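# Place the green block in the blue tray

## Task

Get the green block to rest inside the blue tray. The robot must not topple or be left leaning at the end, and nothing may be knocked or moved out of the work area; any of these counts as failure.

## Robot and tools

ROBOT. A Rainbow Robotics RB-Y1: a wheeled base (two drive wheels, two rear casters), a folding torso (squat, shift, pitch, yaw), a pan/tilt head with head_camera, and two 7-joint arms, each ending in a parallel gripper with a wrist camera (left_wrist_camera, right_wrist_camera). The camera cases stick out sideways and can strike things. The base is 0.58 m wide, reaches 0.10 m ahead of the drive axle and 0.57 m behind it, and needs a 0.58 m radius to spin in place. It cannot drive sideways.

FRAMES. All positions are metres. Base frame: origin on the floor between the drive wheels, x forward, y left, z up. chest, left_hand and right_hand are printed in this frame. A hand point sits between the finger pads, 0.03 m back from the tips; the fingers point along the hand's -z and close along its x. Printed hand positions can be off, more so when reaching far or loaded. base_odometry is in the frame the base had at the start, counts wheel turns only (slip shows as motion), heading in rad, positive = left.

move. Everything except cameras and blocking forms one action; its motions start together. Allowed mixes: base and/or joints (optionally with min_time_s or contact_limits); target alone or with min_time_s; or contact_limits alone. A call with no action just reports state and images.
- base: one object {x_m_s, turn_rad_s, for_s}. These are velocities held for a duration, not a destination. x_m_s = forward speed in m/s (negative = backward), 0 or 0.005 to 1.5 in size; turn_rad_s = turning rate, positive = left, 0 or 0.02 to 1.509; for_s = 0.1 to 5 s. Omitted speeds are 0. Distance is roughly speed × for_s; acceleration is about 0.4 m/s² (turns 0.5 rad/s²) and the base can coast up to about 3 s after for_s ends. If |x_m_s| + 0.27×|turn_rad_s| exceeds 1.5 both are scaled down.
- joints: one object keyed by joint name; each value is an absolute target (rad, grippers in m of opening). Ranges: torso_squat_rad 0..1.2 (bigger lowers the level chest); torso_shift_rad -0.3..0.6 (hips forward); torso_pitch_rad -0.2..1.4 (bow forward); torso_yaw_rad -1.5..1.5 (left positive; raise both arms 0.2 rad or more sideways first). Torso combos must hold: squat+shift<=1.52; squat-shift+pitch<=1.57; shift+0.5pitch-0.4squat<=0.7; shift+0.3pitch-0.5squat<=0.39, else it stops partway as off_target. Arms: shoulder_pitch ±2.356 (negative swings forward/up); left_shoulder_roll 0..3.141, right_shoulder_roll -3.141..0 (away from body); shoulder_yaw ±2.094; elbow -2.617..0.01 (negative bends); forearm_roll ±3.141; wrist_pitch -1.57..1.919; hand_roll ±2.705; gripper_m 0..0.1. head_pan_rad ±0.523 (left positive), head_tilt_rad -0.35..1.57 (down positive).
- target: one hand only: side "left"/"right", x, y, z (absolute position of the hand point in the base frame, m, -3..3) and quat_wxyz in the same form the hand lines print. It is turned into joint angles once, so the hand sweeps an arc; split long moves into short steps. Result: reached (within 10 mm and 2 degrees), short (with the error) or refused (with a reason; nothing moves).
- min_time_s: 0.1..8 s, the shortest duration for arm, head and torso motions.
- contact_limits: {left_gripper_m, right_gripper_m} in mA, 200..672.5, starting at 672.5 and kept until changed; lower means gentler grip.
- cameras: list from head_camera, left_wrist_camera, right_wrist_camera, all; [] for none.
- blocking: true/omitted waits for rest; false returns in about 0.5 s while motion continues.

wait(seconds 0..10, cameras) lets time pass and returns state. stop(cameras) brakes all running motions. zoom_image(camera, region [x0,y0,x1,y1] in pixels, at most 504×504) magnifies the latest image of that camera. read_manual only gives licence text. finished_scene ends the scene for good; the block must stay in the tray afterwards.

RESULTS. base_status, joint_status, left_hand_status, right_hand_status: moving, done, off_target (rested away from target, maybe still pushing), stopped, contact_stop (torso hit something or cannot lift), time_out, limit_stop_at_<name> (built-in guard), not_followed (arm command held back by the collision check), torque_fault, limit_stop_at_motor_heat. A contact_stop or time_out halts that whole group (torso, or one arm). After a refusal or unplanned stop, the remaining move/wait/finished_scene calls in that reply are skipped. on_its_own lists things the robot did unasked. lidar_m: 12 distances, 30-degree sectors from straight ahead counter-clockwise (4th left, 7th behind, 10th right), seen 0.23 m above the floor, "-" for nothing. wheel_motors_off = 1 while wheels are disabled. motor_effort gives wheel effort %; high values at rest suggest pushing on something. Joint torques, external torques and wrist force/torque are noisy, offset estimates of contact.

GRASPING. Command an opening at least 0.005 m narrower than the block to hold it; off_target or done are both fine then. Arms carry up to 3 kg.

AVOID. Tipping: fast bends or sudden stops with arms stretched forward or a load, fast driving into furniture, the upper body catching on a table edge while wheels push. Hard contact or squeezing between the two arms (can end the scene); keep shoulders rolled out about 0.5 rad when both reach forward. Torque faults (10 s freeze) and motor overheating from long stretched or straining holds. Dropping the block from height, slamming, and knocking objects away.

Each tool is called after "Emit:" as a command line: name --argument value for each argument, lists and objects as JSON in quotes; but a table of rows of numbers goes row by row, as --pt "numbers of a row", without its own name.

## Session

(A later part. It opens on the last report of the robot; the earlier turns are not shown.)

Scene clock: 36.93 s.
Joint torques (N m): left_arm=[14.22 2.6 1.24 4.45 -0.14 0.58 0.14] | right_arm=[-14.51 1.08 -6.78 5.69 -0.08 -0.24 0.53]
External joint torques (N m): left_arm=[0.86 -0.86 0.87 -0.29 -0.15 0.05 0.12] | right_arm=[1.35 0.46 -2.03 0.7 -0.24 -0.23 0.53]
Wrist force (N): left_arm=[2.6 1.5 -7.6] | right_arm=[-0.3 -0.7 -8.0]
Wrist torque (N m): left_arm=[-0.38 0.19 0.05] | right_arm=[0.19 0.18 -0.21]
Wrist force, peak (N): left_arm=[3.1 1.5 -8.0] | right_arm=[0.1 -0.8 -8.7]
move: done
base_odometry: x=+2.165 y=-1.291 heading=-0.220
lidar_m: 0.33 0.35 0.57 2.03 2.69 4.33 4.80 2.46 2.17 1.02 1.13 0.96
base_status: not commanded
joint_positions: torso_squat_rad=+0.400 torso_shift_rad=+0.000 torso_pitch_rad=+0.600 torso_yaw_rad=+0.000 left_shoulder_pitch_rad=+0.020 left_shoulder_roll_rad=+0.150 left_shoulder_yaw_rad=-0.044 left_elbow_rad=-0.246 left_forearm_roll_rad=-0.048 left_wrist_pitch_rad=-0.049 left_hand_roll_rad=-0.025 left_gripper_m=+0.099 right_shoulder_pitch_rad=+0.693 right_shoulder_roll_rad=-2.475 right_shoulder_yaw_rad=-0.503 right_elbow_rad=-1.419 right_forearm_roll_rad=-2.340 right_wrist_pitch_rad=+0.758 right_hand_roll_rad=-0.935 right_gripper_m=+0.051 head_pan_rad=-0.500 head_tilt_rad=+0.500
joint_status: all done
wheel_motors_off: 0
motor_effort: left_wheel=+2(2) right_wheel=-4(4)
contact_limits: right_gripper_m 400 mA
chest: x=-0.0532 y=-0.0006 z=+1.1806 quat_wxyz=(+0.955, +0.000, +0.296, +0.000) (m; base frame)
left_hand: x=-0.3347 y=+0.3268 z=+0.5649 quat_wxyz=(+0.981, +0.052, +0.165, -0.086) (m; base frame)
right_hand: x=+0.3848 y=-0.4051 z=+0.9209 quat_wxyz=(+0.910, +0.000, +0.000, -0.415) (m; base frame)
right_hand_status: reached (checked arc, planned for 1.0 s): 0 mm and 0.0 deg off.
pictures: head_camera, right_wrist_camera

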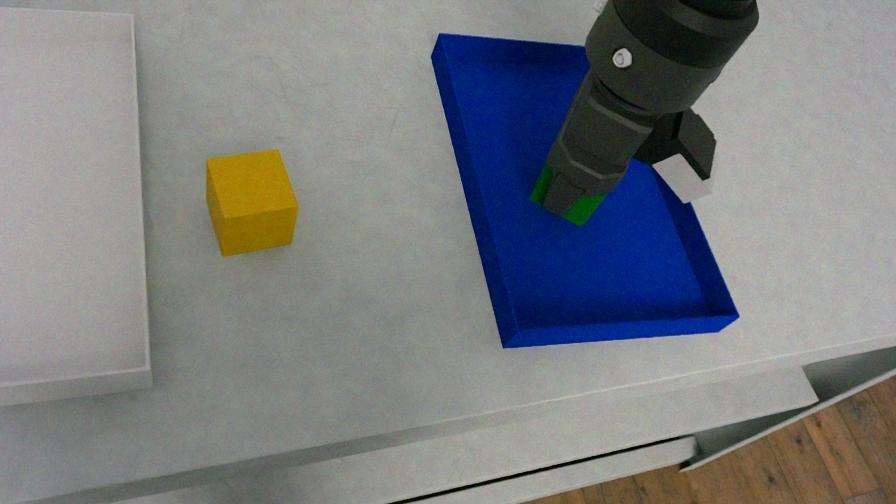

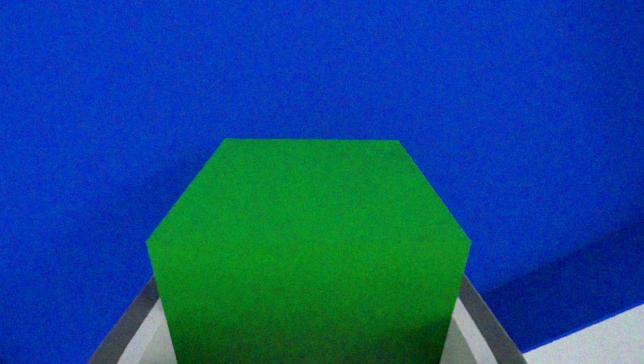

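Emit:
move --target '{"side":"right","x":0.385,"y":-0.405,"z":0.911,"quat_wxyz":[0.91,0,0,-0.415]}' --min_time_s 0.7

Emit:
move --joints '{"right_gripper_m":0.085}'

Emit:
move --target '{"side":"right","x":0.385,"y":-0.405,"z":1.02,"quat_wxyz":[0.91,0,0,-0.415]}' --min_time_s 1 --cameras '["head_camera","right_wrist_camera"]'

Scene clock: 38.13 s.
Joint torques (N m): left_arm=[14.32 2.87 1.13 4.54 -0.15 0.52 0.15] | right_arm=[-14.27 1.3 -7.02 5.76 -0.24 -0.41 0.67]
External joint torques (N m): left_arm=[0.96 -0.6 0.75 -0.2 -0.16 -0.01 0.13] | right_arm=[1.71 0.04 -2.45 0.8 -0.39 -0.4 0.67]
Wrist force (N): left_arm=[3.0 1.4 -7.8] | right_arm=[-0.1 -0.8 -8.0]
Wrist torque (N m): left_arm=[-0.41 0.23 0.06] | right_arm=[0.20 0.20 -0.23]
Wrist force, peak (N): left_arm=[3.5 1.3 -7.9] | right_arm=[-0.1 -0.9 -8.2]
move: done
base_odometry: x=+2.165 y=-1.291 heading=-0.220
lidar_m: 0.33 0.35 0.56 2.00 2.65 4.31 4.80 2.45 2.18 1.03 1.12 0.97
base_status: not commanded
joint_positions: torso_squat_rad=+0.400 torso_shift_rad=+0.000 torso_pitch_rad=+0.600 torso_yaw_rad=+0.000 left_shoulder_pitch_rad=+0.020 left_shoulder_roll_rad=+0.150 left_shoulder_yaw_rad=-0.044 left_elbow_rad=-0.246 left_forearm_roll_rad=-0.048 left_wrist_pitch_rad=-0.049 left_hand_roll_rad=-0.025 left_gripper_m=+0.099 right_shoulder_pitch_rad=+0.730 right_shoulder_roll_rad=-2.489 right_shoulder_yaw_rad=-0.513 right_elbow_rad=-1.407 right_forearm_roll_rad=-2.352 right_wrist_pitch_rad=+0.736 right_hand_roll_rad=-0.927 right_gripper_m=+0.051 head_pan_rad=-0.500 head_tilt_rad=+0.500
joint_status: all done
wheel_motors_off: 0
motor_effort: left_wheel=+2(2) right_wheel=-4(4)
contact_limits: right_gripper_m 400 mA
chest: x=-0.0532 y=-0.0006 z=+1.1806 quat_wxyz=(+0.955, +0.000, +0.296, +0.000) (m; base frame)
left_hand: x=-0.3347 y=+0.3268 z=+0.5649 quat_wxyz=(+0.981, +0.052, +0.165, -0.086) (m; base frame)
right_hand: x=+0.3844 y=-0.4051 z=+0.9113 quat_wxyz=(+0.910, +0.000, +0.000, -0.415) (m; base frame)
right_hand_status: reached (checked arc, planned for 0.7 s): 1 mm and 0.0 deg off.
pictures: none

Scene clock: 39.00 s.
Joint torques (N m): left_arm=[14.19 2.62 1.17 4.25 -0.16 0.63 0.14] | right_arm=[-14.45 1.25 -7.04 5.6 0.06 -0.14 0.57]
External joint torques (N m): left_arm=[0.83 -0.84 0.8 -0.49 -0.17 0.1 0.13] | right_arm=[1.53 -0.02 -2.47 0.64 -0.09 -0.14 0.57]
Wrist force (N): left_arm=[2.9 1.4 -7.2] | right_arm=[-0.3 -0.7 -7.0]
Wrist torque (N m): left_arm=[-0.38 0.23 0.05] | right_arm=[0.17 0.18 -0.22]
Wrist force, peak (N): left_arm=[2.9 1.7 -8.0] | right_arm=[-0.1 -0.6 -8.0]
move: done
base_odometry: x=+2.165 y=-1.291 heading=-0.220
lidar_m: 0.33 0.35 0.58 2.01 2.66 4.33 4.79 2.47 2.18 1.02 1.13 0.96
base_status: not commanded
joint_positions: torso_squat_rad=+0.400 torso_shift_rad=+0.000 torso_pitch_rad=+0.600 torso_yaw_rad=+0.000 left_shoulder_pitch_rad=+0.020 left_shoulder_roll_rad=+0.150 left_shoulder_yaw_rad=-0.044 left_elbow_rad=-0.246 left_forearm_roll_rad=-0.048 left_wrist_pitch_rad=-0.049 left_hand_roll_rad=-0.025 left_gripper_m=+0.099 right_shoulder_pitch_rad=+0.730 right_shoulder_roll_rad=-2.489 right_shoulder_yaw_rad=-0.513 right_elbow_rad=-1.407 right_forearm_roll_rad=-2.352 right_wrist_pitch_rad=+0.736 right_hand_roll_rad=-0.927 right_gripper_m=+0.085 head_pan_rad=-0.500 head_tilt_rad=+0.500
joint_status: all done
wheel_motors_off: 0
motor_effort: left_wheel=+2(2) right_wheel=-4(4)
contact_limits: right_gripper_m 400 mA
chest: x=-0.0532 y=-0.0006 z=+1.1806 quat_wxyz=(+0.955, +0.000, +0.296, +0.000) (m; base frame)
left_hand: x=-0.3347 y=+0.3268 z=+0.5649 quat_wxyz=(+0.981, +0.052, +0.165, -0.086) (m; base frame)
right_hand: x=+0.3844 y=-0.4051 z=+0.9113 quat_wxyz=(+0.910, +0.000, +0.000, -0.415) (m; base frame)
pictures: none

Scene clock: 40.33 s.
Joint torques (N m): left_arm=[14.15 2.65 1.3 4.46 -0.15 0.56 0.16] | right_arm=[-14.18 -4.79 -5.81 4.88 0.33 -0.01 0.03]
External joint torques (N m): left_arm=[0.79 -0.81 0.92 -0.28 -0.16 0.03 0.14] | right_arm=[0.17 1.05 0.85 -0.22 0.13 0 0.03]
Wrist force (N): left_arm=[3.1 1.3 -7.7] | right_arm=[-0.1 -0.7 -7.5]
Wrist torque (N m): left_arm=[-0.37 0.25 0.05] | right_arm=[0.19 0.19 -0.14]
Wrist force, peak (N): left_arm=[2.5 1.4 -8.2] | right_arm=[0.0 -0.7 -7.9]
move: done
base_odometry: x=+2.165 y=-1.291 heading=-0.220
lidar_m: 0.33 0.34 0.55 2.02 2.67 4.31 4.79 2.46 2.18 1.02 1.14 0.97
base_status: not commanded
joint_positions: torso_squat_rad=+0.400 torso_shift_rad=+0.000 torso_pitch_rad=+0.600 torso_yaw_rad=+0.000 left_shoulder_pitch_rad=+0.020 left_shoulder_roll_rad=+0.150 left_shoulder_yaw_rad=-0.044 left_elbow_rad=-0.246 left_forearm_roll_rad=-0.048 left_wrist_pitch_rad=-0.049 left_hand_roll_rad=-0.025 left_gripper_m=+0.099 right_shoulder_pitch_rad=+0.328 right_shoulder_roll_rad=-2.344 right_shoulder_yaw_rad=-0.436 right_elbow_rad=-1.485 right_forearm_roll_rad=-2.231 right_wrist_pitch_rad=+1.042 right_hand_roll_rad=-1.002 right_gripper_m=+0.085 head_pan_rad=-0.500 head_tilt_rad=+0.500
joint_status: all done
wheel_motors_off: 0
motor_effort: left_wheel=+2(2) right_wheel=-3(4)
contact_limits: right_gripper_m 400 mA
chest: x=-0.0532 y=-0.0006 z=+1.1806 quat_wxyz=(+0.955, +0.000, +0.296, +0.000) (m; base frame)
left_hand: x=-0.3347 y=+0.3268 z=+0.5649 quat_wxyz=(+0.981, +0.052, +0.165, -0.086) (m; base frame)
right_hand: x=+0.3851 y=-0.4049 z=+1.0200 quat_wxyz=(+0.910, +0.000, +0.000, -0.415) (m; base frame)
right_hand_status: reached (checked arc, planned for 1.0 s): 0 mm and 0.0 deg off.
pictures: head_camera, right_wrist_camera

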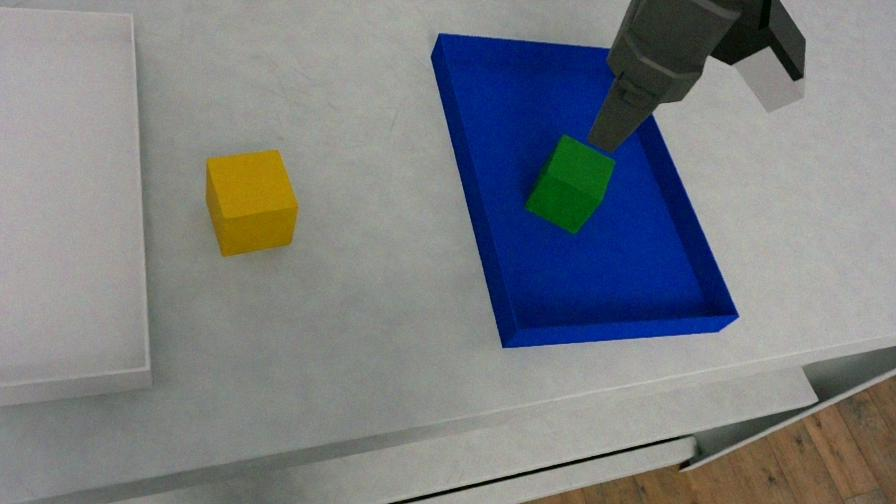

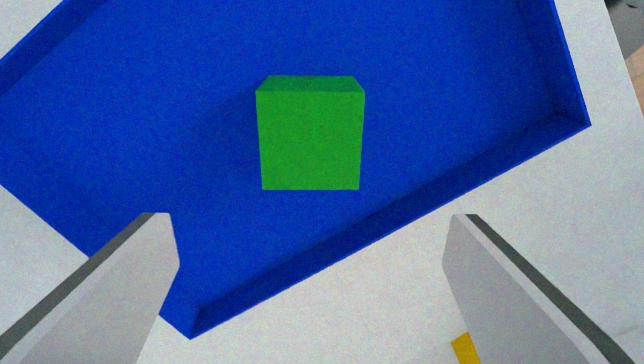

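Emit:
finished_scene

The scene is finished: the task was done.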